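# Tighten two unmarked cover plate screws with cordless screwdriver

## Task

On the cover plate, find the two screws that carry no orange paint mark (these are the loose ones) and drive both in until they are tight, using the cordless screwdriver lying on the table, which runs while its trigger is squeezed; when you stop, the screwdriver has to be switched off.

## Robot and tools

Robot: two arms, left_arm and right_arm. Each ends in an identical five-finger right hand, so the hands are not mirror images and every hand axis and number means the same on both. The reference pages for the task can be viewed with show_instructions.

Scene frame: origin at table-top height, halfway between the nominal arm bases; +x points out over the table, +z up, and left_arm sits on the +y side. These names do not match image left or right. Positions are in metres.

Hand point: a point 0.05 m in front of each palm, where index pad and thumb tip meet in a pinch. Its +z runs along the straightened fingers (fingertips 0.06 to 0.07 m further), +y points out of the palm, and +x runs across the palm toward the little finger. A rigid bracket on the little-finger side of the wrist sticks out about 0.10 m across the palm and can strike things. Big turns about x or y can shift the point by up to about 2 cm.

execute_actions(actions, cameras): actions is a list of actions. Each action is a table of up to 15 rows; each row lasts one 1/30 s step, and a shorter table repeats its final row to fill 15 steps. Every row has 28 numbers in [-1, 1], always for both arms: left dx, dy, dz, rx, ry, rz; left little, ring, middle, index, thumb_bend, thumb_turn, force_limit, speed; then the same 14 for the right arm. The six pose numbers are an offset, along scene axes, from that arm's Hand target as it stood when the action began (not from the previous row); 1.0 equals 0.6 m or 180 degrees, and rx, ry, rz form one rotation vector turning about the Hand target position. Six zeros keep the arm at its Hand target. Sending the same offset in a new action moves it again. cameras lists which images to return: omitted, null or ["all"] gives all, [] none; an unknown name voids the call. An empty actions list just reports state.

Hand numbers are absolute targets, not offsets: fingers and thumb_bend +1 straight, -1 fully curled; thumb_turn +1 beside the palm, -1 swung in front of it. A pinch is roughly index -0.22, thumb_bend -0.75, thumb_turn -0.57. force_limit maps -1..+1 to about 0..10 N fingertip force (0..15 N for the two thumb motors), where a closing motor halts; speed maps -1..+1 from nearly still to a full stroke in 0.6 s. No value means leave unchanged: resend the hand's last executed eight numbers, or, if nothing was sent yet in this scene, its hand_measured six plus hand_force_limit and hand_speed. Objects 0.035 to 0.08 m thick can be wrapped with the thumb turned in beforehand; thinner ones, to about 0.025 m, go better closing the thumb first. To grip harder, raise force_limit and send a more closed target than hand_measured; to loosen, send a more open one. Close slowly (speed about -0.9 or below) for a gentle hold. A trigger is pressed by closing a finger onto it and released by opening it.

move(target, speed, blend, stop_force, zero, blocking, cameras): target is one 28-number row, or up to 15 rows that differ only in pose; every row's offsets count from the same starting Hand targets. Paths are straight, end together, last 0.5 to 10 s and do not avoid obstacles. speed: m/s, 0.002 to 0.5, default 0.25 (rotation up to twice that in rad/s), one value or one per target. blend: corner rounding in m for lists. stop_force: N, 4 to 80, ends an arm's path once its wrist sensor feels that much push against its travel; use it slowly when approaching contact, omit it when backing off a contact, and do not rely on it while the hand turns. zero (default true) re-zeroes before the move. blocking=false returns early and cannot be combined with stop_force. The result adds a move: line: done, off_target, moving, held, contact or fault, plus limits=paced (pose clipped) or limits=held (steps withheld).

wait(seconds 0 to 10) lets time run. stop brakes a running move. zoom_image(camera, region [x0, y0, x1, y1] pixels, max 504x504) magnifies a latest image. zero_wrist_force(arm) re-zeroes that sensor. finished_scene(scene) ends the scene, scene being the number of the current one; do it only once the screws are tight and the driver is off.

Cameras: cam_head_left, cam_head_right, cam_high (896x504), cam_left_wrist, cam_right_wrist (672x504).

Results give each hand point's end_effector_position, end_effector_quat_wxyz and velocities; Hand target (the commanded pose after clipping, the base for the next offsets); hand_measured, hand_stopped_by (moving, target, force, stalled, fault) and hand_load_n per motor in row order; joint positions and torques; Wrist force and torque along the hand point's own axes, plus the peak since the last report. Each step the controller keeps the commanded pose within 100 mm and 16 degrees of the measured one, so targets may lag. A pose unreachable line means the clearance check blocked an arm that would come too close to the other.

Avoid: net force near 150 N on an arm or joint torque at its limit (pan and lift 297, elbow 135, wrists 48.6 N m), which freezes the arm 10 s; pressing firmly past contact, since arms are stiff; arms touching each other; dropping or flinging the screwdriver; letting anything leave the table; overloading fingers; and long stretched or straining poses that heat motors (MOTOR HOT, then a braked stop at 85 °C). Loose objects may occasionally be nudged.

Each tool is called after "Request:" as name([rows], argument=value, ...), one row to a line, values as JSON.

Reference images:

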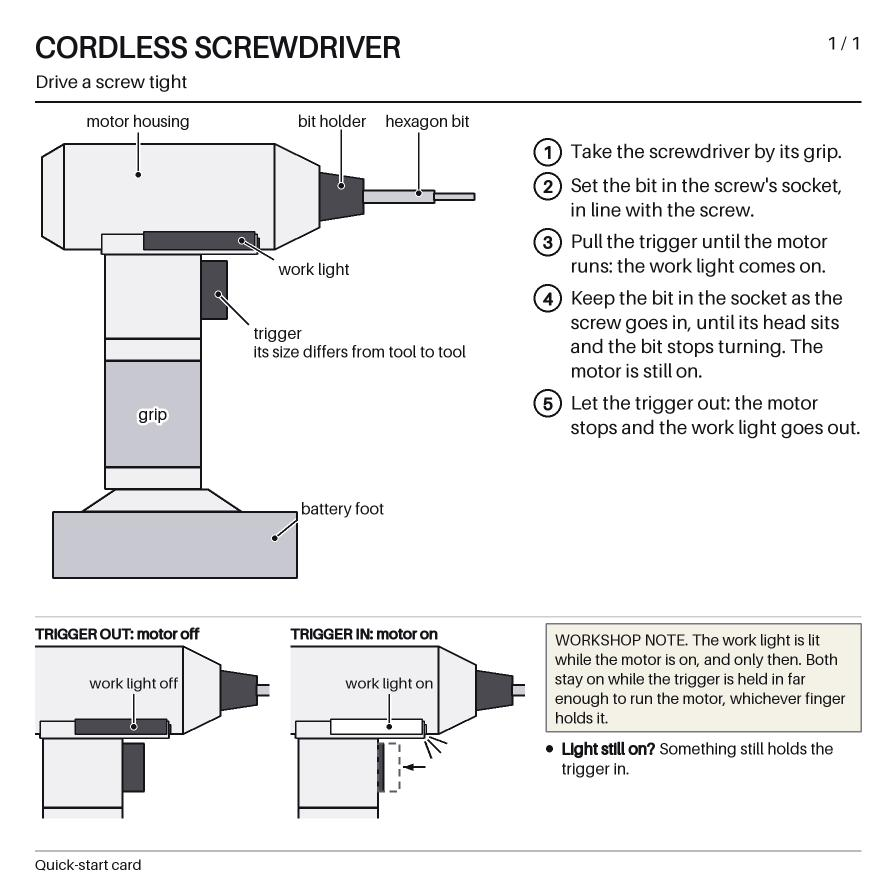

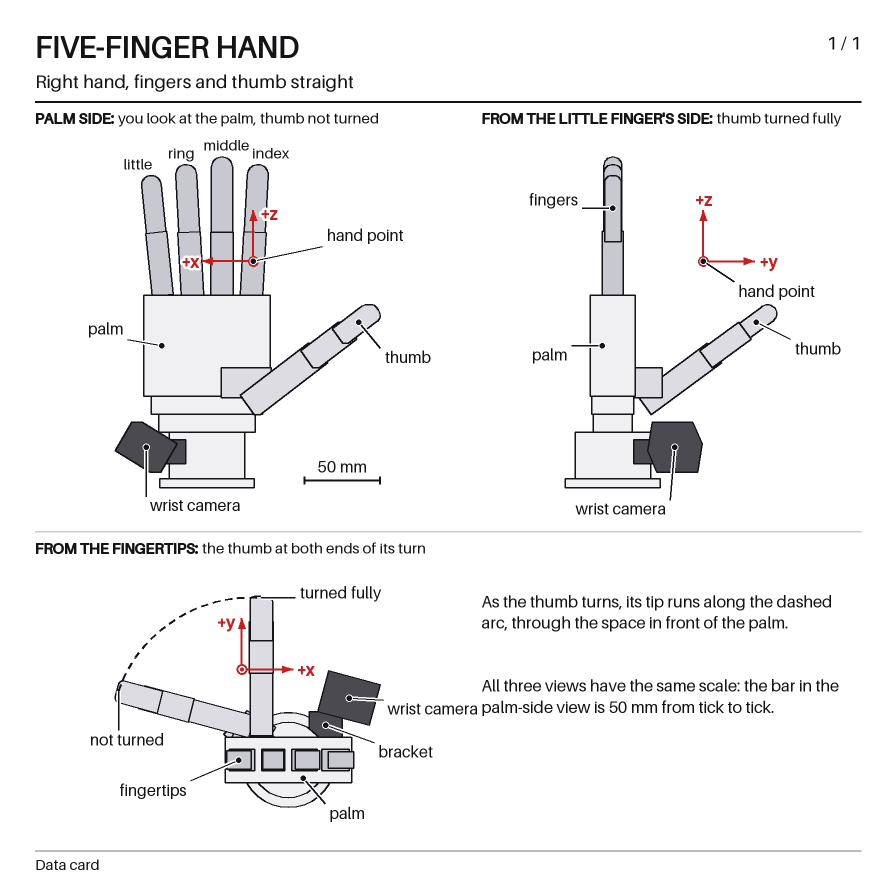

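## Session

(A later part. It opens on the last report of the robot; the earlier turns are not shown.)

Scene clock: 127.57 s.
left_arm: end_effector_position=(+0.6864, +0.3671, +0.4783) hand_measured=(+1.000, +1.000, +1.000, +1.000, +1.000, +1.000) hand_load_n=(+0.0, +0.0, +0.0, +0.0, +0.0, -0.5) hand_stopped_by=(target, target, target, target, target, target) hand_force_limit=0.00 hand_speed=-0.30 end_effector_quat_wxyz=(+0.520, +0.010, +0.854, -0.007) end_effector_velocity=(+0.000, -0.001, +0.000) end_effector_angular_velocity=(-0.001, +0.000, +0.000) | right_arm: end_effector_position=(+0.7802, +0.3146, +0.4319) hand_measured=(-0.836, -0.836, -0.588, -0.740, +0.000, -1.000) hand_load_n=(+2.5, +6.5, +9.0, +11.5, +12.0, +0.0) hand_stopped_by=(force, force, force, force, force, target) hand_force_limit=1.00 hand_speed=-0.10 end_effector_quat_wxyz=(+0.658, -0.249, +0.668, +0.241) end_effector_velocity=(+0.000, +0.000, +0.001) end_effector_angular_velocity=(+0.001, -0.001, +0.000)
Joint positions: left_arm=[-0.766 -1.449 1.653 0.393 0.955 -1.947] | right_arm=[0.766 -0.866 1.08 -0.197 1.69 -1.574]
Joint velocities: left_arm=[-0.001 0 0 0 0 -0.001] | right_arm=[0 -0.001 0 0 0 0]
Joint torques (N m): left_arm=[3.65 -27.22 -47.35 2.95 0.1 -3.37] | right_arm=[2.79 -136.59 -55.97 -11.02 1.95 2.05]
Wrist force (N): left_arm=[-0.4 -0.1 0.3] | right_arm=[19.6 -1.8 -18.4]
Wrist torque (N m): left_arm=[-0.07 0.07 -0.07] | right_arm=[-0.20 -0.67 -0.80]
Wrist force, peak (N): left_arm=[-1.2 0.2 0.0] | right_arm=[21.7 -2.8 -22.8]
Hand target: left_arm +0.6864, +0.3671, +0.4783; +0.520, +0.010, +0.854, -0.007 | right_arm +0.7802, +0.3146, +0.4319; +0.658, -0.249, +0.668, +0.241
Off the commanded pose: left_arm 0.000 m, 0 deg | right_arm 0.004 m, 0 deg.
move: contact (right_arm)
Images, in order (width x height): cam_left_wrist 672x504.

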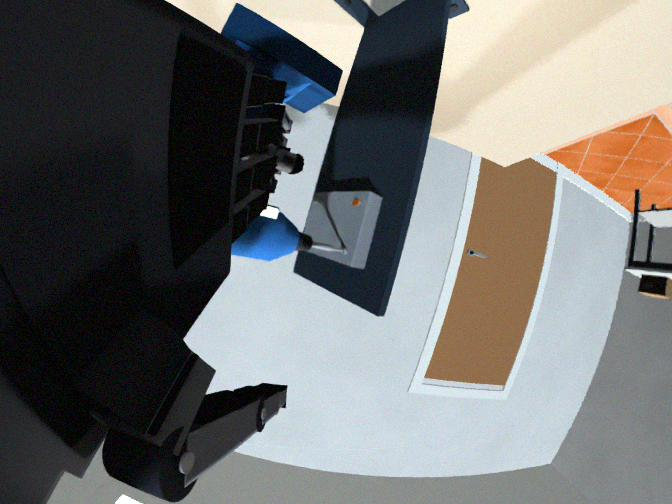

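Request:
wait(seconds=1, cameras=["cam_left_wrist"])

Request:
zoom_image(camera="cam_left_wrist", region=[260, 185, 370, 265])

Scene clock: 129.60 s.
left_arm: end_effector_position=(+0.6864, +0.3671, +0.4783) hand_measured=(+1.000, +1.000, +1.000, +1.000, +1.000, +1.000) hand_load_n=(+0.0, +0.0, +0.0, +0.0, +0.0, +0.0) hand_stopped_by=(target, target, target, target, target, target) hand_force_limit=0.00 hand_speed=-0.30 end_effector_quat_wxyz=(+0.520, +0.010, +0.854, -0.007) end_effector_velocity=(+0.000, +0.001, +0.000) end_effector_angular_velocity=(+0.000, +0.000, +0.003) | right_arm: end_effector_position=(+0.7802, +0.3146, +0.4319) hand_measured=(-0.836, -0.836, -0.588, -0.740, +0.000, -1.000) hand_load_n=(+2.5, +6.5, +9.0, +11.5, +12.0, +0.0) hand_stopped_by=(force, force, force, force, force, target) hand_force_limit=1.00 hand_speed=-0.10 end_effector_quat_wxyz=(+0.658, -0.249, +0.668, +0.241) end_effector_velocity=(+0.000, +0.000, -0.001) end_effector_angular_velocity=(+0.000, +0.000, +0.000)
Joint positions: left_arm=[-0.766 -1.449 1.653 0.393 0.955 -1.947] | right_arm=[0.766 -0.866 1.08 -0.197 1.69 -1.574]
Joint velocities: left_arm=[0.001 0.001 0 0 -0.001 -0.001] | right_arm=[0 0.001 0 -0.001 0 0]
Joint torques (N m): left_arm=[2.63 -28.25 -46.9 2.2 0.19 -3.27] | right_arm=[2.68 -136.02 -59.06 -8.7 1.95 2.2]
Wrist force (N): left_arm=[-0.9 -0.1 0.3] | right_arm=[19.3 -1.7 -17.5]
Wrist torque (N m): left_arm=[-0.07 0.14 -0.10] | right_arm=[-0.21 -0.65 -0.80]
Wrist force, peak (N): left_arm=[-1.0 -0.3 0.3] | right_arm=[19.7 -1.5 -18.2]
Hand target: left_arm +0.6864, +0.3671, +0.4783; +0.520, +0.010, +0.854, -0.007 | right_arm +0.7802, +0.3146, +0.4319; +0.658, -0.249, +0.668, +0.241
Off the commanded pose: left_arm 0.000 m, 0 deg | right_arm 0.004 m, 0 deg.
wait: 1.00 s; at rest from the start
Images, in order (width x height): cam_left_wrist 672x504.

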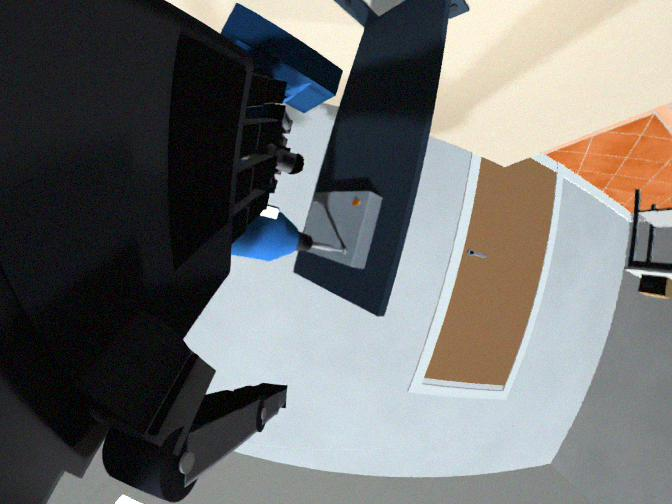

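Scaled by 4.582 from the camera's 672x504 image, which has a finer 960x720 frame.

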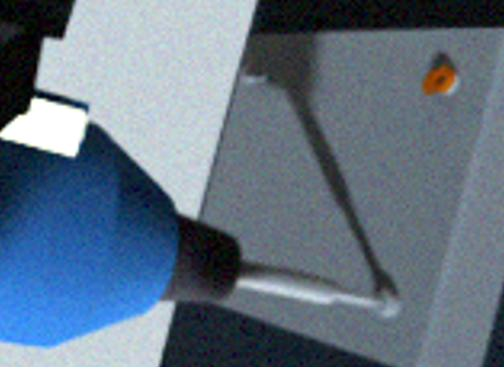

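Request:
execute_actions([
  [[0,0,0,0,0,0,1,1,1,1,1,1,0,-0.3,0,0,0,0,0,0,-0.99,-0.99,-0.99,0.3,-0.6,-1,0.6,-0.8]],
  [[0,0,0,0,0,0,1,1,1,1,1,1,0,-0.3,0,0,0,0,0,0,-0.99,-0.99,-0.99,0.3,-0.6,-1,0.6,-0.8]],
  [[0,0,0,0,0,0,1,1,1,1,1,1,0,-0.3,0,0,0,0,0,0,-0.99,-0.99,-0.99,0.3,-0.6,-1,0.6,-0.8]],
], cameras=[])

Request:
move(target=[0,0,0,0,0,0,1,1,1,1,1,1,0,-0.3,-0.0290,-0.0407,0,0,0,0,-0.99,-0.99,-0.99,0.3,-0.6,-1,0.6,-0.8], speed=0.03, cameras=["cam_left_wrist"])

Request:
zoom_image(camera="cam_left_wrist", region=[290, 185, 380, 265])

Request:
zoom_image(camera="cam_left_wrist", region=[322, 238, 352, 260])

Scene clock: 133.23 s.
left_arm: end_effector_position=(+0.6864, +0.3671, +0.4783) hand_measured=(+1.000, +1.000, +1.000, +1.000, +1.000, +1.000) hand_load_n=(+0.0, +0.0, +0.0, +0.0, +0.0, +0.0) hand_stopped_by=(target, target, target, target, target, target) hand_force_limit=0.00 hand_speed=-0.30 end_effector_quat_wxyz=(+0.520, +0.010, +0.854, -0.007) end_effector_velocity=(+0.000, +0.000, +0.000) end_effector_angular_velocity=(+0.000, +0.000, +0.001) | right_arm: end_effector_position=(+0.7802, +0.3146, +0.4319) hand_measured=(-0.836, -0.836, -0.588, +0.300, +0.000, -1.000) hand_load_n=(+2.0, +7.0, +9.5, +0.0, +11.5, +1.0) hand_stopped_by=(force, force, force, target, force, target) hand_force_limit=0.60 hand_speed=-0.80 end_effector_quat_wxyz=(+0.658, -0.249, +0.668, +0.241) end_effector_velocity=(+0.000, +0.000, +0.000) end_effector_angular_velocity=(+0.001, +0.000, +0.000)
Joint positions: left_arm=[-0.766 -1.449 1.653 0.393 0.955 -1.947] | right_arm=[0.766 -0.866 1.08 -0.197 1.69 -1.574]
Joint velocities: left_arm=[0 0 0 0 0 0] | right_arm=[0 0 0 0 0 0.001]
Joint torques (N m): left_arm=[0.82 -26.12 -45.83 1.57 0.56 -2.76] | right_arm=[2.47 -110.2 -45.54 -2.87 1.83 2.04]
Wrist force (N): left_arm=[-0.8 0.2 0.5] | right_arm=[9.0 2.4 0.0]
Wrist torque (N m): left_arm=[-0.03 0.12 -0.08] | right_arm=[-0.43 -0.40 -0.06]
Wrist force, peak (N): left_arm=[-1.1 0.1 0.6] | right_arm=[19.7 -4.1 -17.8]
Hand target: left_arm +0.6864, +0.3671, +0.4783; +0.520, +0.010, +0.854, -0.007 | right_arm +0.7802, +0.3146, +0.4319; +0.658, -0.249, +0.668, +0.241
Off the commanded pose: left_arm 0.000 m, 0 deg | right_arm 0.000 m, 0 deg.
No camera images: "cameras" was empty.

Scene clock: 134.53 s.
left_arm: end_effector_position=(+0.6864, +0.3671, +0.4783) hand_measured=(+1.000, +1.000, +1.000, +1.000, +1.000, +1.000) hand_load_n=(+0.0, +0.0, +0.0, +0.0, -0.5, +0.0) hand_stopped_by=(target, target, target, target, target, target) hand_force_limit=0.00 hand_speed=-0.30 end_effector_quat_wxyz=(+0.520, +0.010, +0.854, -0.007) end_effector_velocity=(+0.000, -0.001, +0.000) end_effector_angular_velocity=(-0.001, +0.000, +0.000) | right_arm: end_effector_position=(+0.7628, +0.2901, +0.4319) hand_measured=(-0.836, -0.836, -0.588, +0.300, +0.000, -1.000) hand_load_n=(+1.0, +6.5, +10.0, +0.0, +11.0, +1.5) hand_stopped_by=(force, force, force, target, force, target) hand_force_limit=0.60 hand_speed=-0.80 end_effector_quat_wxyz=(+0.658, -0.249, +0.668, +0.241) end_effector_velocity=(+0.001, +0.001, +0.000) end_effector_angular_velocity=(+0.000, +0.000, +0.000)
Joint positions: left_arm=[-0.766 -1.449 1.653 0.393 0.955 -1.947] | right_arm=[0.762 -0.919 1.171 -0.234 1.686 -1.574]
Joint velocities: left_arm=[-0.001 0 0 0 0 -0.001] | right_arm=[0 0.002 -0.003 0.001 0 0]
Joint torques (N m): left_arm=[1.15 -29.11 -43.98 0.8 0.54 -2.69] | right_arm=[-8.87 -103.19 -55.59 -1.7 -0.73 -0.82]
Wrist force (N): left_arm=[-1.1 0.1 0.4] | right_arm=[9.8 -0.2 0.6]
Wrist torque (N m): left_arm=[-0.04 0.17 -0.10] | right_arm=[-0.24 -0.33 0.05]
Wrist force, peak (N): left_arm=[-1.3 0.0 0.2] | right_arm=[10.1 -0.2 0.2]
Hand target: left_arm +0.6864, +0.3671, +0.4783; +0.520, +0.010, +0.854, -0.007 | right_arm +0.7628, +0.2901, +0.4318; +0.658, -0.249, +0.668, +0.241
Off the commanded pose: left_arm 0.000 m, 0 deg | right_arm 0.000 m, 0 deg.
move: done
Images, in order (width x height): cam_left_wrist 672x504.

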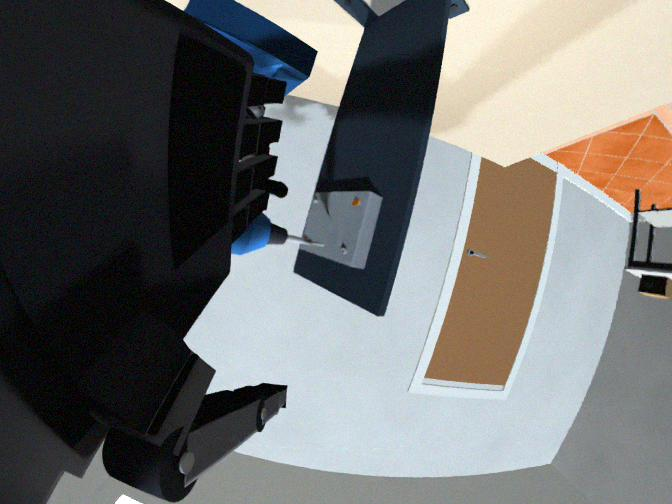

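Scaled by 5.600 from the camera's 672x504 image, which has a finer 960x720 frame.

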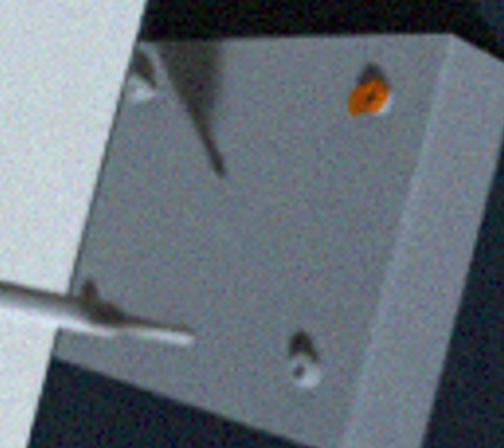

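Scaled by 16.800 from the camera's 672x504 image, which has a finer 960x720 frame.

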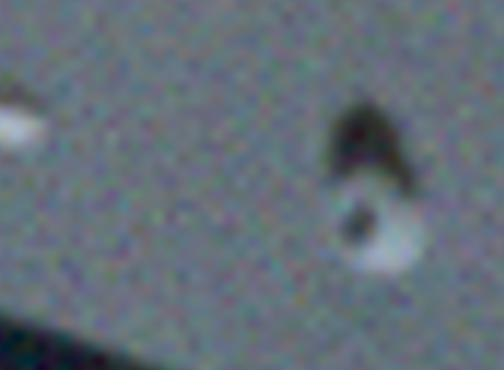

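Request:
zoom_image(camera="cam_left_wrist", region=[341, 190, 371, 212])

Request:
zoom_image(camera="cam_left_wrist", region=[300, 188, 330, 210])

Request:
zoom_image(camera="cam_left_wrist", region=[292, 229, 322, 251])

Scaled by 16.800 from the camera's 672x504 image, which has a finer 960x720 frame.

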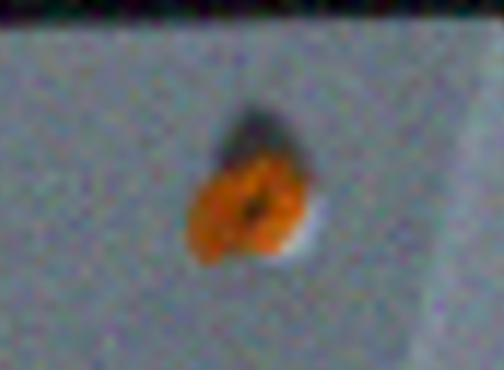

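Scaled by 16.800 from the camera's 672x504 image, which has a finer 960x720 frame.

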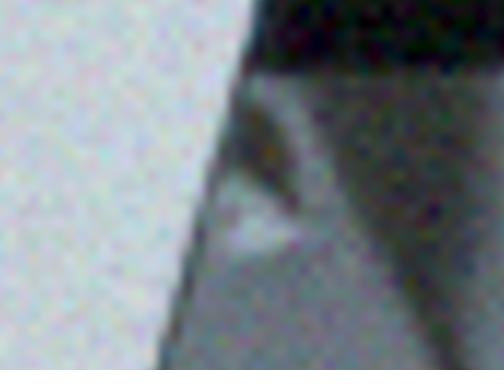

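Scaled by 16.800 from the camera's 672x504 image, which has a finer 960x720 frame.

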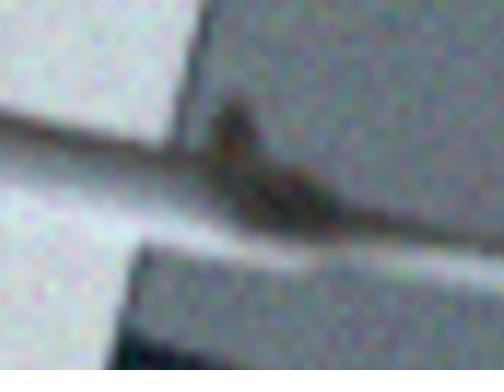

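Request:
move(target=[0.1193,-0.0852,-0.095,0,0,0,1,1,1,1,1,1,0,-0.3,0.1193,-0.0852,-0.095,0,0,0,-0.99,-0.99,-0.99,0.3,-0.6,-1,0.6,-0.8], speed=0.1, cameras=["cam_left_wrist"])

Request:
zoom_image(camera="cam_left_wrist", region=[290, 210, 380, 290])

Request:
zoom_image(camera="cam_left_wrist", region=[322, 238, 352, 260])

Scene clock: 136.50 s.
left_arm: end_effector_position=(+0.7579, +0.3159, +0.4211) hand_measured=(+1.000, +1.000, +1.000, +1.000, +1.000, +1.000) hand_load_n=(+0.0, +0.0, +0.0, +0.0, +0.0, -0.5) hand_stopped_by=(target, target, target, target, target, target) hand_force_limit=0.00 hand_speed=-0.30 end_effector_quat_wxyz=(+0.520, +0.010, +0.854, -0.007) end_effector_velocity=(-0.002, +0.002, +0.001) end_effector_angular_velocity=(+0.003, +0.001, +0.000) | right_arm: end_effector_position=(+0.8345, +0.2391, +0.3747) hand_measured=(-0.836, -0.836, -0.588, +0.300, +0.000, -1.000) hand_load_n=(+1.0, +7.0, +10.0, +0.0, +11.5, +1.5) hand_stopped_by=(force, force, force, target, force, target) hand_force_limit=0.60 hand_speed=-0.80 end_effector_quat_wxyz=(+0.658, -0.249, +0.668, +0.241) end_effector_velocity=(-0.001, +0.001, -0.001) end_effector_angular_velocity=(-0.001, +0.001, -0.001)
Joint positions: left_arm=[-0.752 -1.285 1.555 0.321 0.968 -1.937] | right_arm=[0.668 -0.892 1.228 -0.32 1.592 -1.576]
Joint velocities: left_arm=[0 -0.004 0.004 0.002 -0.001 0.001] | right_arm=[0.002 0.001 -0.001 0.001 0.003 0]
Joint torques (N m): left_arm=[-7.37 -72.56 -29.06 4.15 -0.2 1.91] | right_arm=[12.01 -127.54 -56.55 -2.09 2.44 -1.37]
Wrist force (N): left_arm=[-0.8 0.0 -0.2] | right_arm=[10.0 0.0 0.7]
Wrist torque (N m): left_arm=[-0.04 0.13 -0.09] | right_arm=[-0.23 -0.38 0.06]
Wrist force, peak (N): left_arm=[-1.0 0.4 -1.0] | right_arm=[11.7 -2.0 0.9]
Hand target: left_arm +0.7578, +0.3159, +0.4210; +0.520, +0.010, +0.854, -0.007 | right_arm +0.8344, +0.2391, +0.3749; +0.658, -0.249, +0.668, +0.241
Off the commanded pose: left_arm 0.000 m, 0 deg | right_arm 0.000 m, 0 deg.
move: done
Images, in order (width x height): cam_left_wrist 672x504.

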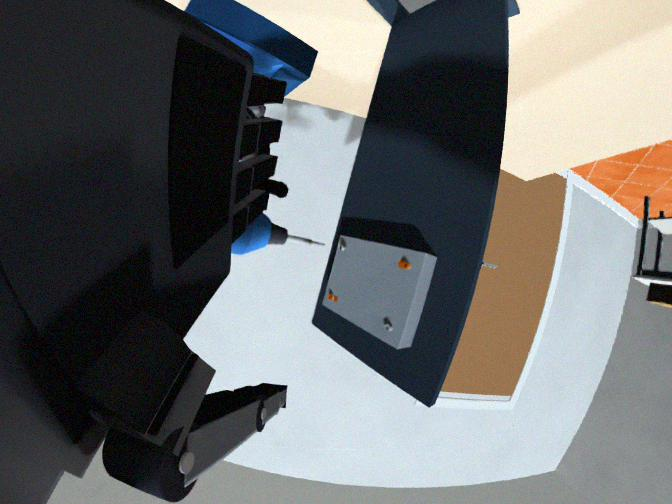

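Scaled by 5.600 from the camera's 672x504 image, which has a finer 960x720 frame.

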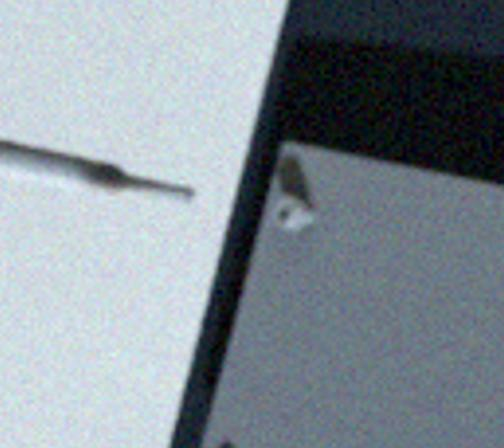

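Scaled by 16.800 from the camera's 672x504 image, which has a finer 960x720 frame.

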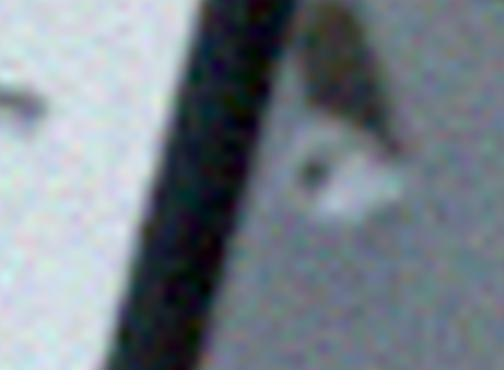

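Request:
zoom_image(camera="cam_left_wrist", region=[375, 310, 405, 332])

Request:
zoom_image(camera="cam_left_wrist", region=[318, 286, 348, 308])

Request:
zoom_image(camera="cam_left_wrist", region=[389, 252, 419, 274])

Scaled by 16.800 from the camera's 672x504 image, which has a finer 960x720 frame.

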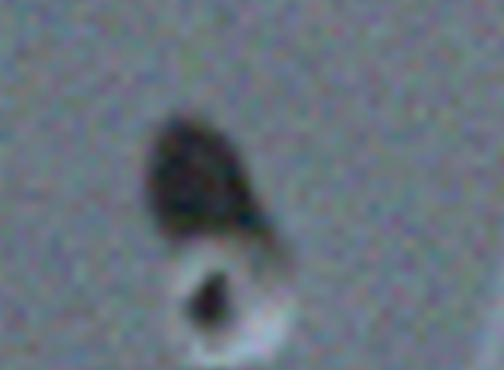

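Scaled by 16.800 from the camera's 672x504 image, which has a finer 960x720 frame.

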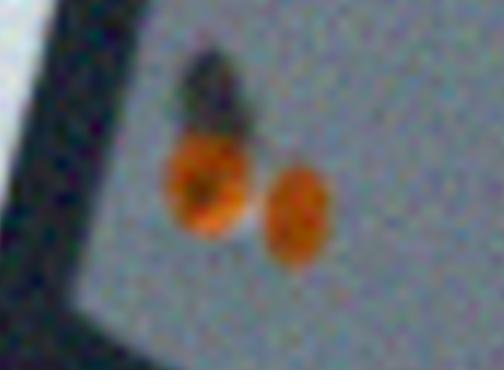

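Scaled by 16.800 from the camera's 672x504 image, which has a finer 960x720 frame.

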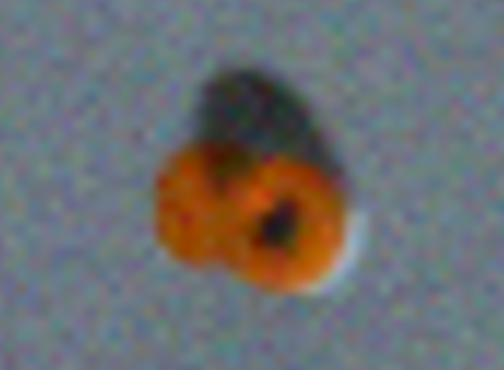

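Request:
move(target=[0.148,0.022,0.197,0,0.278,0,1,1,1,1,1,1,0,-0.3,0,0,0,0,0,0,-0.99,-0.99,-0.99,0.3,-0.6,-1,0.6,-0.8], speed=0.15, cameras=["cam_left_wrist"])

Request:
zoom_image(camera="cam_left_wrist", region=[280, 180, 400, 280])

Scene clock: 140.97 s.
left_arm: end_effector_position=(+0.8453, +0.3298, +0.5374) hand_measured=(+1.000, +1.000, +1.000, +1.000, +1.000, +1.000) hand_load_n=(+0.0, +0.0, +0.0, +0.0, +0.0, +0.0) hand_stopped_by=(target, target, target, target, target, target) hand_force_limit=0.00 hand_speed=-0.30 end_effector_quat_wxyz=(+0.125, +0.011, +0.992, -0.012) end_effector_velocity=(+0.000, +0.001, +0.000) end_effector_angular_velocity=(+0.000, +0.002, +0.000) | right_arm: end_effector_position=(+0.8344, +0.2391, +0.3749) hand_measured=(-0.836, -0.836, -0.588, +0.300, +0.000, -1.000) hand_load_n=(+1.5, +6.5, +10.0, +0.0, +11.5, +1.5) hand_stopped_by=(force, force, force, target, force, target) hand_force_limit=0.60 hand_speed=-0.80 end_effector_quat_wxyz=(+0.658, -0.249, +0.668, +0.241) end_effector_velocity=(+0.000, +0.000, +0.001) end_effector_angular_velocity=(+0.000, +0.000, +0.000)
Joint positions: left_arm=[-0.552 -0.584 0.034 1.89 1.471 -2.056] | right_arm=[0.668 -0.892 1.228 -0.32 1.592 -1.576]
Joint velocities: left_arm=[0.001 0.001 -0.001 0.002 0.001 0.001] | right_arm=[0 -0.001 0 0.001 0 0]
Joint torques (N m): left_arm=[-7.3 -79.54 -42.51 6.94 0.74 -3.12] | right_arm=[13.48 -125.21 -45.68 -4.84 2.17 0.28]
Wrist force (N): left_arm=[0.6 -0.8 -0.6] | right_arm=[9.9 -0.5 0.2]
Wrist torque (N m): left_arm=[-0.02 -0.11 0.07] | right_arm=[-0.26 -0.35 0.04]
Wrist force, peak (N): left_arm=[1.0 -0.5 -1.1] | right_arm=[10.4 -0.5 0.3]
Hand target: left_arm +0.8470, +0.3292, +0.5384; +0.110, +0.006, +0.994, -0.010 | right_arm +0.8344, +0.2391, +0.3749; +0.658, -0.249, +0.668, +0.241
Off the commanded pose: left_arm 0.002 m, 2 deg | right_arm 0.000 m, 0 deg.
elbow stopped short (left arm): the move would have taken joint 3 (elbow) straighter than the controller allows.
move: done
Images, in order (width x height): cam_left_wrist 672x504.

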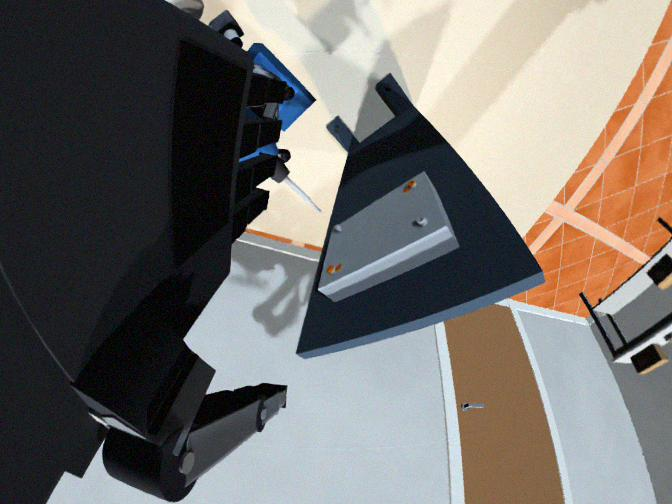

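Scaled by 4.200 from the camera's 672x504 image, which has a finer 960x720 frame.

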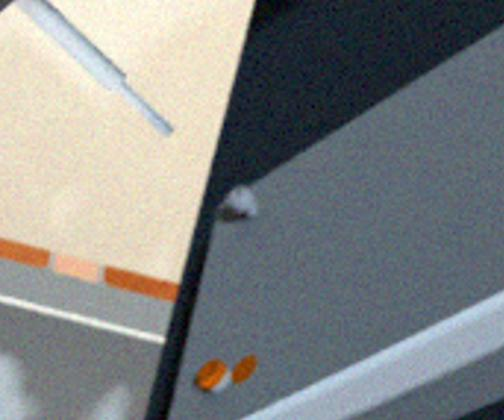

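Request:
zoom_image(camera="cam_left_wrist", region=[395, 175, 440, 235])

Request:
zoom_image(camera="cam_left_wrist", region=[320, 220, 365, 280])

Scaled by 8.400 from the camera's 672x504 image, which has a finer 960x720 frame.

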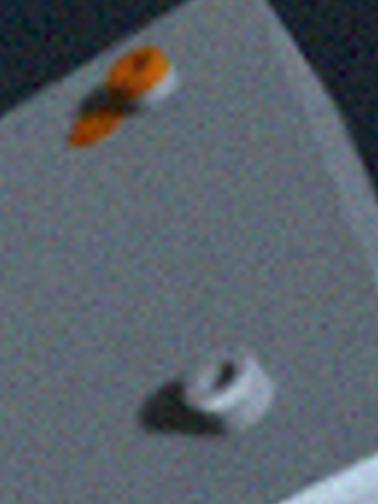

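Scaled by 8.400 from the camera's 672x504 image, which has a finer 960x720 frame.

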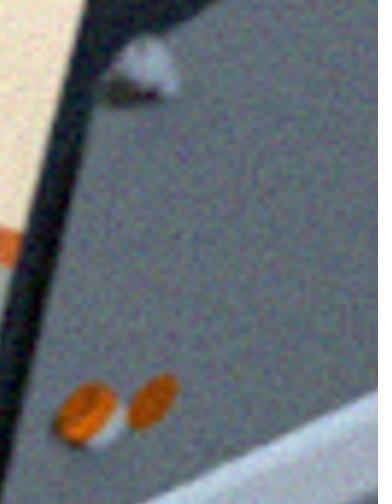

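Request:
zoom_image(camera="cam_left_wrist", region=[408, 212, 432, 230])

Request:
zoom_image(camera="cam_left_wrist", region=[399, 177, 423, 195])

Request:
zoom_image(camera="cam_left_wrist", region=[325, 219, 349, 237])

Request:
zoom_image(camera="cam_left_wrist", region=[322, 261, 346, 279])

Scaled by 21.000 from the camera's 672x504 image, which has a finer 960x720 frame.

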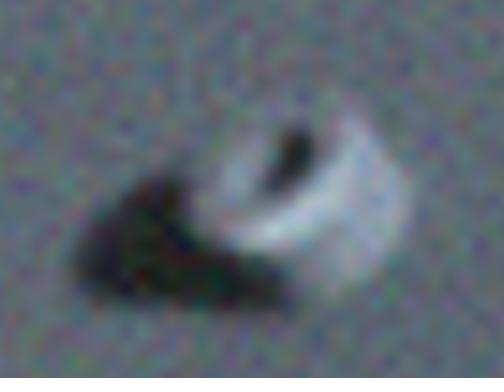

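Scaled by 21.000 from the camera's 672x504 image, which has a finer 960x720 frame.

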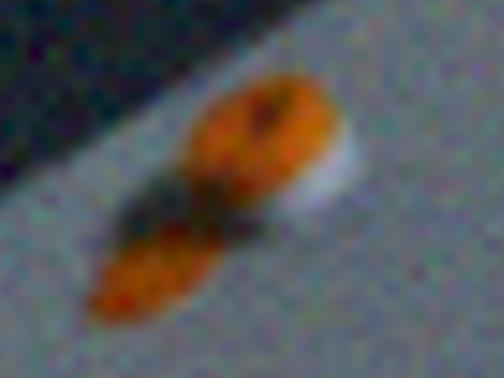

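Scaled by 21.000 from the camera's 672x504 image, which has a finer 960x720 frame.

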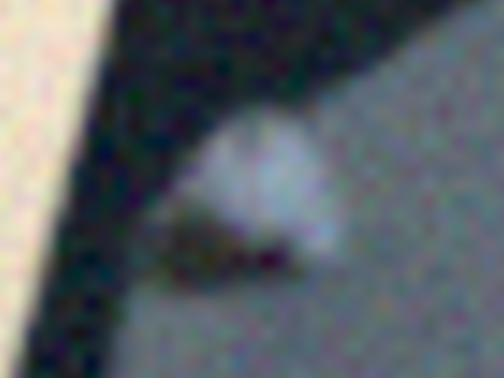

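Scaled by 21.000 from the camera's 672x504 image, which has a finer 960x720 frame.

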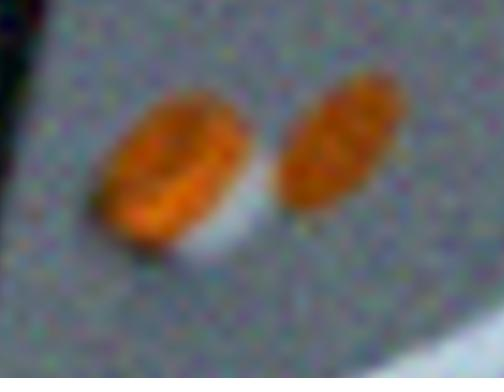

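Request:
zoom_image(camera="cam_left_wrist", region=[288, 178, 352, 242])

Scaled by 7.875 from the camera's 672x504 image, which has a finer 960x720 frame.

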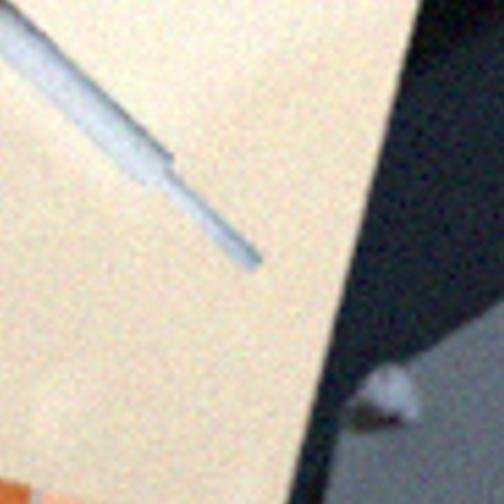

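Request:
move(target=[0,0,0,0,0,0,1,1,1,1,1,1,0,-0.3,0.0223,0.0313,0,0,0,0,-0.99,-0.99,-0.99,0.3,-0.6,-1,0.6,-0.8], speed=0.03, stop_force=5, cameras=["cam_left_wrist"])

Request:
zoom_image(camera="cam_left_wrist", region=[310, 200, 350, 240])

Scene clock: 146.97 s.
left_arm: end_effector_position=(+0.8453, +0.3298, +0.5373) hand_measured=(+1.000, +1.000, +1.000, +1.000, +1.000, +1.000) hand_load_n=(+0.0, +0.0, +0.0, +0.0, +0.0, +0.0) hand_stopped_by=(target, target, target, target, target, target) hand_force_limit=0.00 hand_speed=-0.30 end_effector_quat_wxyz=(+0.125, +0.010, +0.992, -0.012) end_effector_velocity=(+0.000, -0.002, +0.000) end_effector_angular_velocity=(+0.000, +0.000, -0.002) | right_arm: end_effector_position=(+0.8478, +0.2580, +0.3749) hand_measured=(-0.836, -0.836, -0.588, +0.300, +0.000, -1.000) hand_load_n=(+1.5, +6.5, +10.0, +0.0, +11.5, +2.0) hand_stopped_by=(force, force, force, target, force, target) hand_force_limit=0.60 hand_speed=-0.80 end_effector_quat_wxyz=(+0.658, -0.249, +0.668, +0.241) end_effector_velocity=(+0.000, +0.000, +0.001) end_effector_angular_velocity=(+0.001, -0.001, -0.001)
Joint positions: left_arm=[-0.552 -0.584 0.034 1.89 1.471 -2.056] | right_arm=[0.673 -0.853 1.161 -0.291 1.598 -1.576]
Joint velocities: left_arm=[-0.002 0 0 0 0 0] | right_arm=[0 -0.001 0 0 0 0]
Joint torques (N m): left_arm=[-11.27 -115.01 -27.42 4.44 -0.04 2.96] | right_arm=[-13.15 -129.25 -44.57 -6.37 -0.77 1.36]
Wrist force (N): left_arm=[1.2 -0.6 -0.7] | right_arm=[9.6 -0.2 0.2]
Wrist torque (N m): left_arm=[0.03 -0.21 0.12] | right_arm=[-0.23 -0.31 0.04]
Wrist force, peak (N): left_arm=[1.2 -0.6 -0.7] | right_arm=[10.3 -0.1 0.0]
Hand target: left_arm +0.8470, +0.3292, +0.5384; +0.110, +0.006, +0.994, -0.010 | right_arm +0.8478, +0.2579, +0.3749; +0.658, -0.249, +0.668, +0.241
Off the commanded pose: left_arm 0.002 m, 2 deg | right_arm 0.000 m, 0 deg.
elbow stopped short (left arm): the move would have taken joint 3 (elbow) straighter than the controller allows.
move: done
Images, in order (width x height): cam_left_wrist 672x504.

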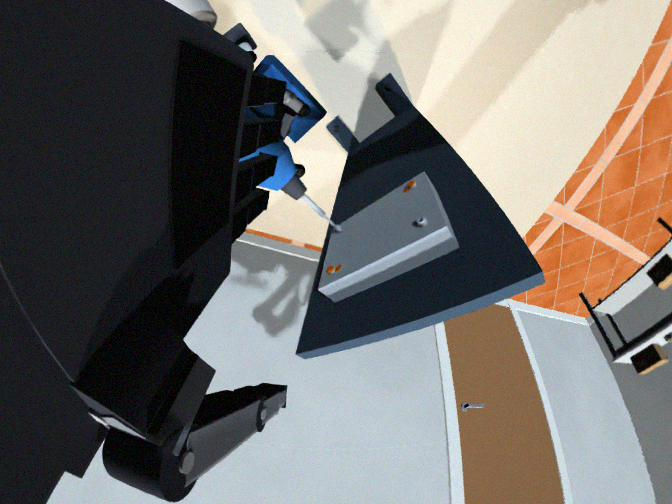

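Scaled by 12.600 from the camera's 672x504 image, which has a finer 960x720 frame.

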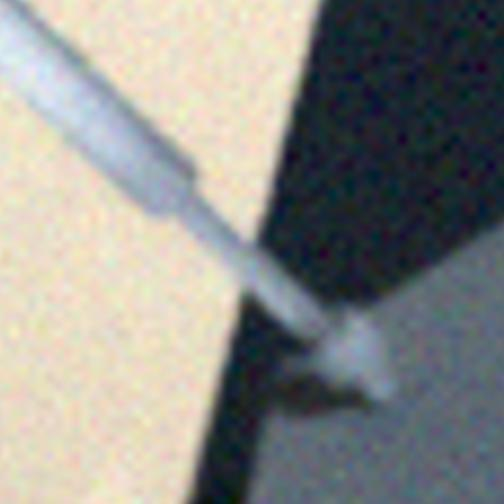

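Request:
move(target=[-0.1487,-0.0222,-0.1957,0,-0.278,0,1,1,1,1,1,1,0,-0.3,0,0,0,0,0,0,-0.99,-0.99,-0.99,0.3,-0.6,-1,0.6,-0.8], speed=0.15, cameras=["cam_left_wrist"])

Request:
zoom_image(camera="cam_left_wrist", region=[310, 228, 350, 268])

Request:
zoom_image(camera="cam_left_wrist", region=[325, 238, 349, 256])

Scene clock: 150.43 s.
left_arm: end_effector_position=(+0.7573, +0.3156, +0.4220) hand_measured=(+1.000, +1.000, +1.000, +1.000, +1.000, +1.000) hand_load_n=(+0.0, +0.0, +0.0, +0.0, +0.0, -0.5) hand_stopped_by=(target, target, target, target, target, target) hand_force_limit=0.00 hand_speed=-0.30 end_effector_quat_wxyz=(+0.520, +0.009, +0.854, -0.007) end_effector_velocity=(+0.000, +0.000, +0.000) end_effector_angular_velocity=(+0.000, -0.001, +0.000) | right_arm: end_effector_position=(+0.8478, +0.2579, +0.3749) hand_measured=(-0.836, -0.836, -0.588, +0.300, +0.000, -1.000) hand_load_n=(+0.0, +5.0, +10.5, +0.0, +11.0, +1.5) hand_stopped_by=(force, force, force, target, force, target) hand_force_limit=0.60 hand_speed=-0.80 end_effector_quat_wxyz=(+0.658, -0.249, +0.668, +0.241) end_effector_velocity=(+0.000, +0.000, +0.000) end_effector_angular_velocity=(+0.001, -0.001, +0.000)
Joint positions: left_arm=[-0.753 -1.285 1.554 0.324 0.966 -1.938] | right_arm=[0.673 -0.853 1.161 -0.291 1.598 -1.576]
Joint velocities: left_arm=[0 0 0 -0.002 0 0] | right_arm=[0 0 0 -0.001 0 0]
Joint torques (N m): left_arm=[5.31 -41.74 -37.89 -2.22 -0.55 -3.67] | right_arm=[-5.85 -128.87 -49.64 -3.53 -0.4 1.23]
Wrist force (N): left_arm=[-0.6 -0.1 0.1] | right_arm=[9.8 -0.3 0.4]
Wrist torque (N m): left_arm=[-0.06 0.10 -0.08] | right_arm=[-0.26 -0.34 0.04]
Wrist force, peak (N): left_arm=[-0.5 0.5 -2.1] | right_arm=[11.5 -1.3 0.0]
Hand target: left_arm +0.7573, +0.3156, +0.4219; +0.520, +0.009, +0.854, -0.007 | right_arm +0.8478, +0.2579, +0.3749; +0.658, -0.249, +0.668, +0.241
Off the commanded pose: left_arm 0.001 m, 0 deg | right_arm 0.000 m, 0 deg.
move: done
Images, in order (width x height): cam_left_wrist 672x504.

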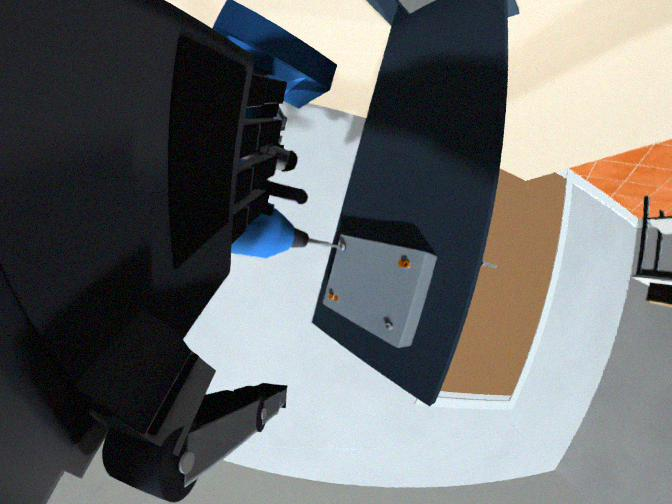

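Scaled by 12.600 from the camera's 672x504 image, which has a finer 960x720 frame.

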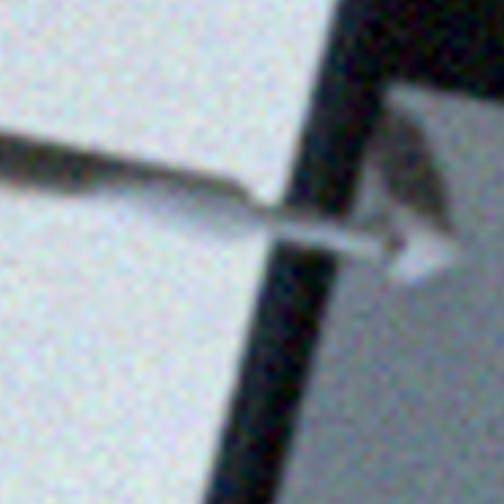

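Scaled by 21.000 from the camera's 672x504 image, which has a finer 960x720 frame.

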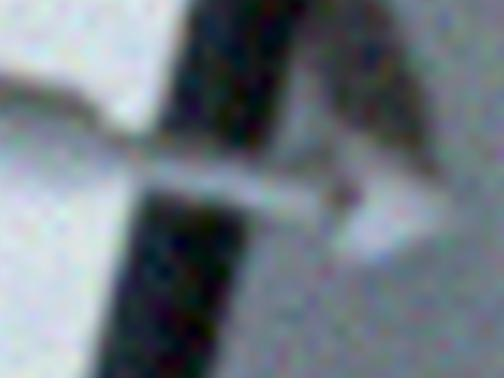

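Request:
move(target=[0,0,0,0,0,0,1,1,1,1,1,1,0,-0.3,0.0116,0.0163,0,0,0,0,-0.99,-0.99,-0.99,0.3,-0.6,-1,0.6,-0.8], speed=0.006, stop_force=4, cameras=["cam_left_wrist"])

Request:
zoom_image(camera="cam_left_wrist", region=[325, 238, 349, 256])

Scene clock: 151.57 s.
left_arm: end_effector_position=(+0.7573, +0.3156, +0.4219) hand_measured=(+1.000, +1.000, +1.000, +1.000, +1.000, +1.000) hand_load_n=(+0.0, +0.0, +0.0, +0.0, +0.0, +0.0) hand_stopped_by=(target, target, target, target, target, target) hand_force_limit=0.00 hand_speed=-0.30 end_effector_quat_wxyz=(+0.520, +0.009, +0.854, -0.007) end_effector_velocity=(+0.000, +0.000, +0.000) end_effector_angular_velocity=(-0.001, +0.000, +0.000) | right_arm: end_effector_position=(+0.8484, +0.2586, +0.3750) hand_measured=(-0.836, -0.836, -0.588, +0.300, +0.000, -1.000) hand_load_n=(+0.0, +5.5, +10.0, +0.0, +11.0, +1.5) hand_stopped_by=(force, force, force, target, force, target) hand_force_limit=0.60 hand_speed=-0.80 end_effector_quat_wxyz=(+0.658, -0.249, +0.668, +0.241) end_effector_velocity=(+0.000, +0.000, -0.001) end_effector_angular_velocity=(-0.001, +0.001, +0.000)
Joint positions: left_arm=[-0.753 -1.285 1.554 0.323 0.966 -1.938] | right_arm=[0.673 -0.851 1.158 -0.29 1.598 -1.576]
Joint velocities: left_arm=[0 0 0 -0.001 0 -0.001] | right_arm=[0 0.001 0 0.001 0 0]
Joint torques (N m): left_arm=[10.33 -43.15 -29.59 -0.93 -1.51 -3.11] | right_arm=[-11.38 -129.26 -43.98 -6.54 -0.61 1.15]
Wrist force (N): left_arm=[-0.7 0.1 0.5] | right_arm=[10.0 -0.4 -0.1]
Wrist torque (N m): left_arm=[-0.05 0.10 -0.07] | right_arm=[-0.25 -0.39 0.05]
Wrist force, peak (N): left_arm=[-1.0 -0.2 -0.1] | right_arm=[11.6 -2.0 -7.3]
Hand target: left_arm +0.7573, +0.3156, +0.4219; +0.520, +0.009, +0.854, -0.007 | right_arm +0.8484, +0.2586, +0.3750; +0.658, -0.249, +0.668, +0.241
Off the commanded pose: left_arm 0.000 m, 0 deg | right_arm 0.011 m, 0 deg.
move: contact (right_arm)
Images, in order (width x height): cam_left_wrist 672x504.

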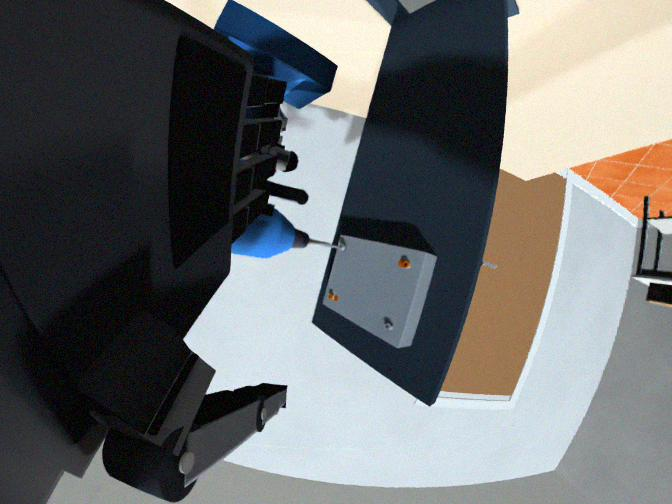

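Scaled by 21.000 from the camera's 672x504 image, which has a finer 960x720 frame.

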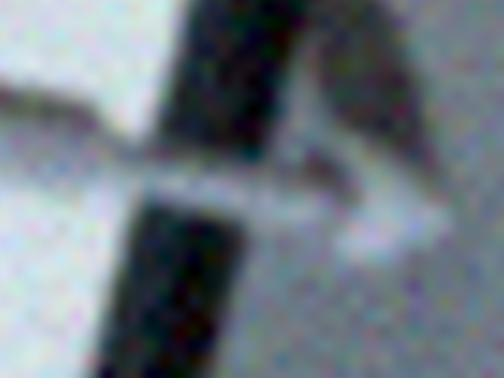

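Request:
execute_actions([
  [[0,0,0,0,0,0,1,1,1,1,1,1,0,-0.3,0,0,0,0,0,0,-0.99,-0.99,-0.99,-1,-0.6,-1,1.0,-0.1]],
  [[0,0,0,0,0,0,1,1,1,1,1,1,0,-0.3,0,0,0,0,0,0,-0.99,-0.99,-0.99,-1,-0.6,-1,1.0,-0.1]],
  [[0,0,0,0,0,0,1,1,1,1,1,1,0,-0.3,0,0,0,0,0,0,-0.99,-0.99,-0.99,-1,-0.6,-1,1.0,-0.1]],
], cameras=["cam_left_wrist"])

Request:
zoom_image(camera="cam_left_wrist", region=[250, 190, 360, 270])

Scene clock: 153.47 s.
left_arm: end_effector_position=(+0.7573, +0.3156, +0.4219) hand_measured=(+1.000, +1.000, +1.000, +1.000, +1.000, +1.000) hand_load_n=(+0.0, +0.0, +0.0, +0.0, +0.0, +0.0) hand_stopped_by=(target, target, target, target, target, target) hand_force_limit=0.00 hand_speed=-0.30 end_effector_quat_wxyz=(+0.520, +0.009, +0.854, -0.007) end_effector_velocity=(+0.000, +0.001, +0.000) end_effector_angular_velocity=(+0.000, +0.000, +0.001) | right_arm: end_effector_position=(+0.8484, +0.2586, +0.3750) hand_measured=(-0.836, -0.836, -0.588, -0.740, +0.000, -1.000) hand_load_n=(+0.5, +3.0, +10.0, +11.5, +11.5, +1.0) hand_stopped_by=(force, force, force, force, force, target) hand_force_limit=1.00 hand_speed=-0.10 end_effector_quat_wxyz=(+0.658, -0.249, +0.668, +0.241) end_effector_velocity=(+0.000, +0.000, +0.000) end_effector_angular_velocity=(+0.000, +0.000, +0.000)
Joint positions: left_arm=[-0.753 -1.285 1.554 0.323 0.966 -1.938] | right_arm=[0.673 -0.851 1.158 -0.29 1.598 -1.576]
Joint velocities: left_arm=[0.001 0 0 0 -0.001 0] | right_arm=[0 0 0 -0.001 0 -0.001]
Joint torques (N m): left_arm=[5.6 -40.94 -33.74 3.47 -1.49 -3.44] | right_arm=[-13.56 -125.18 -47.8 -5.14 -0.7 1.17]
Wrist force (N): left_arm=[-0.7 0.0 0.1] | right_arm=[11.4 0.5 -1.6]
Wrist torque (N m): left_arm=[-0.05 0.12 -0.09] | right_arm=[-0.08 -0.65 0.18]
Wrist force, peak (N): left_arm=[-1.1 0.0 0.5] | right_arm=[11.6 0.6 -1.5]
Hand target: left_arm +0.7573, +0.3156, +0.4219; +0.520, +0.009, +0.854, -0.007 | right_arm +0.8484, +0.2586, +0.3750; +0.658, -0.249, +0.668, +0.241
Off the commanded pose: left_arm 0.000 m, 0 deg | right_arm 0.000 m, 0 deg.
Images, in order (width x height): cam_left_wrist 672x504.

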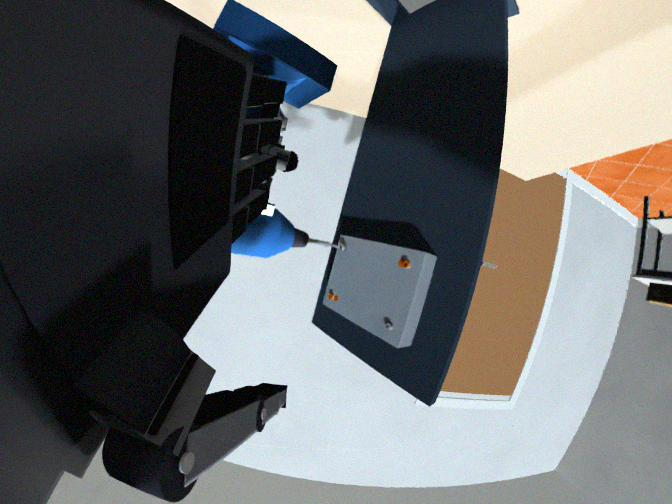

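Scaled by 4.582 from the camera's 672x504 image, which has a finer 960x720 frame.

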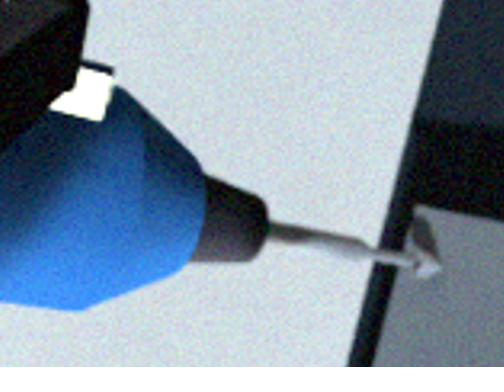

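Request:
move(target=[0,0,0,0,0,0,1,1,1,1,1,1,0,-0.3,0.0048,0.0068,0,0,0,0,-0.99,-0.99,-0.99,-1,-0.6,-1,1.0,-0.1], speed=0.003, stop_force=6, cameras=[])

Request:
wait(seconds=0.5, cameras=[])

Scene clock: 154.40 s.
left_arm: end_effector_position=(+0.7573, +0.3156, +0.4219) hand_measured=(+1.000, +1.000, +1.000, +1.000, +1.000, +1.000) hand_load_n=(-0.5, +0.0, +0.0, +0.0, +0.0, +0.0) hand_stopped_by=(target, target, target, target, target, target) hand_force_limit=0.00 hand_speed=-0.30 end_effector_quat_wxyz=(+0.520, +0.009, +0.854, -0.007) end_effector_velocity=(+0.000, -0.001, +0.000) end_effector_angular_velocity=(-0.001, +0.001, -0.002) | right_arm: end_effector_position=(+0.8486, +0.2587, +0.3751) hand_measured=(-0.836, -0.836, -0.588, -0.740, +0.000, -1.000) hand_load_n=(+0.0, +3.0, +9.5, +11.5, +11.5, +0.5) hand_stopped_by=(force, force, force, force, force, target) hand_force_limit=1.00 hand_speed=-0.10 end_effector_quat_wxyz=(+0.658, -0.248, +0.668, +0.241) end_effector_velocity=(+0.000, +0.000, +0.000) end_effector_angular_velocity=(+0.000, +0.000, +0.000)
Joint positions: left_arm=[-0.753 -1.285 1.554 0.323 0.966 -1.938] | right_arm=[0.673 -0.851 1.158 -0.29 1.598 -1.576]
Joint velocities: left_arm=[-0.002 0 0 0 0.001 -0.001] | right_arm=[0 0 0 0.001 0 0]
Joint torques (N m): left_arm=[7.47 -39.58 -34.82 3.94 -1.29 -3.39] | right_arm=[-7.53 -128.88 -45.16 -6.86 0.64 0.98]
Wrist force (N): left_arm=[-0.1 0.3 0.0] | right_arm=[11.8 0.3 -5.5]
Wrist torque (N m): left_arm=[0.01 0.02 -0.04] | right_arm=[-0.10 -0.76 0.18]
Wrist force, peak (N): left_arm=[-0.9 0.4 0.2] | right_arm=[11.8 0.1 -7.5]
Hand target: left_arm +0.7573, +0.3156, +0.4219; +0.520, +0.009, +0.854, -0.007 | right_arm +0.8486, +0.2587, +0.3751; +0.658, -0.248, +0.668, +0.241
Off the commanded pose: left_arm 0.000 m, 0 deg | right_arm 0.005 m, 0 deg.
move: contact (right_arm)
No camera images: "cameras" was empty.

Scene clock: 154.90 s.
left_arm: end_effector_position=(+0.7573, +0.3156, +0.4219) hand_measured=(+1.000, +1.000, +1.000, +1.000, +1.000, +1.000) hand_load_n=(+0.0, +0.0, +0.0, +0.0, +0.0, +0.0) hand_stopped_by=(target, target, target, target, target, target) hand_force_limit=0.00 hand_speed=-0.30 end_effector_quat_wxyz=(+0.520, +0.009, +0.854, -0.007) end_effector_velocity=(+0.000, -0.001, +0.000) end_effector_angular_velocity=(+0.001, -0.001, -0.001) | right_arm: end_effector_position=(+0.8485, +0.2587, +0.3751) hand_measured=(-0.836, -0.836, -0.588, -0.740, +0.000, -1.000) hand_load_n=(+0.0, +3.5, +9.5, +11.5, +11.5, +0.5) hand_stopped_by=(force, force, force, force, force, target) hand_force_limit=1.00 hand_speed=-0.10 end_effector_quat_wxyz=(+0.658, -0.248, +0.668, +0.241) end_effector_velocity=(+0.000, +0.000, +0.001) end_effector_angular_velocity=(+0.001, -0.001, +0.000)
Joint positions: left_arm=[-0.753 -1.285 1.554 0.323 0.966 -1.938] | right_arm=[0.673 -0.851 1.158 -0.29 1.598 -1.576]
Joint velocities: left_arm=[-0.001 0 0 0 0 0.002] | right_arm=[0 -0.001 0 -0.001 0 0]
Joint torques (N m): left_arm=[6.8 -40.39 -35.53 3.62 -1.54 -2.69] | right_arm=[-7.69 -126.9 -46.01 -6.22 0.65 1.07]
Wrist force (N): left_arm=[-0.7 -0.1 0.0] | right_arm=[11.2 0.5 -4.8]
Wrist torque (N m): left_arm=[-0.06 0.11 -0.08] | right_arm=[-0.08 -0.67 0.15]
Wrist force, peak (N): left_arm=[-1.0 0.3 0.0] | right_arm=[11.8 0.4 -5.0]
Hand target: left_arm +0.7573, +0.3156, +0.4219; +0.520, +0.009, +0.854, -0.007 | right_arm +0.8486, +0.2587, +0.3751; +0.658, -0.248, +0.668, +0.241
Off the commanded pose: left_arm 0.000 m, 0 deg | right_arm 0.005 m, 0 deg.
wait: 0.50 s; at rest by 0.17 s
No camera images: "cameras" was empty.


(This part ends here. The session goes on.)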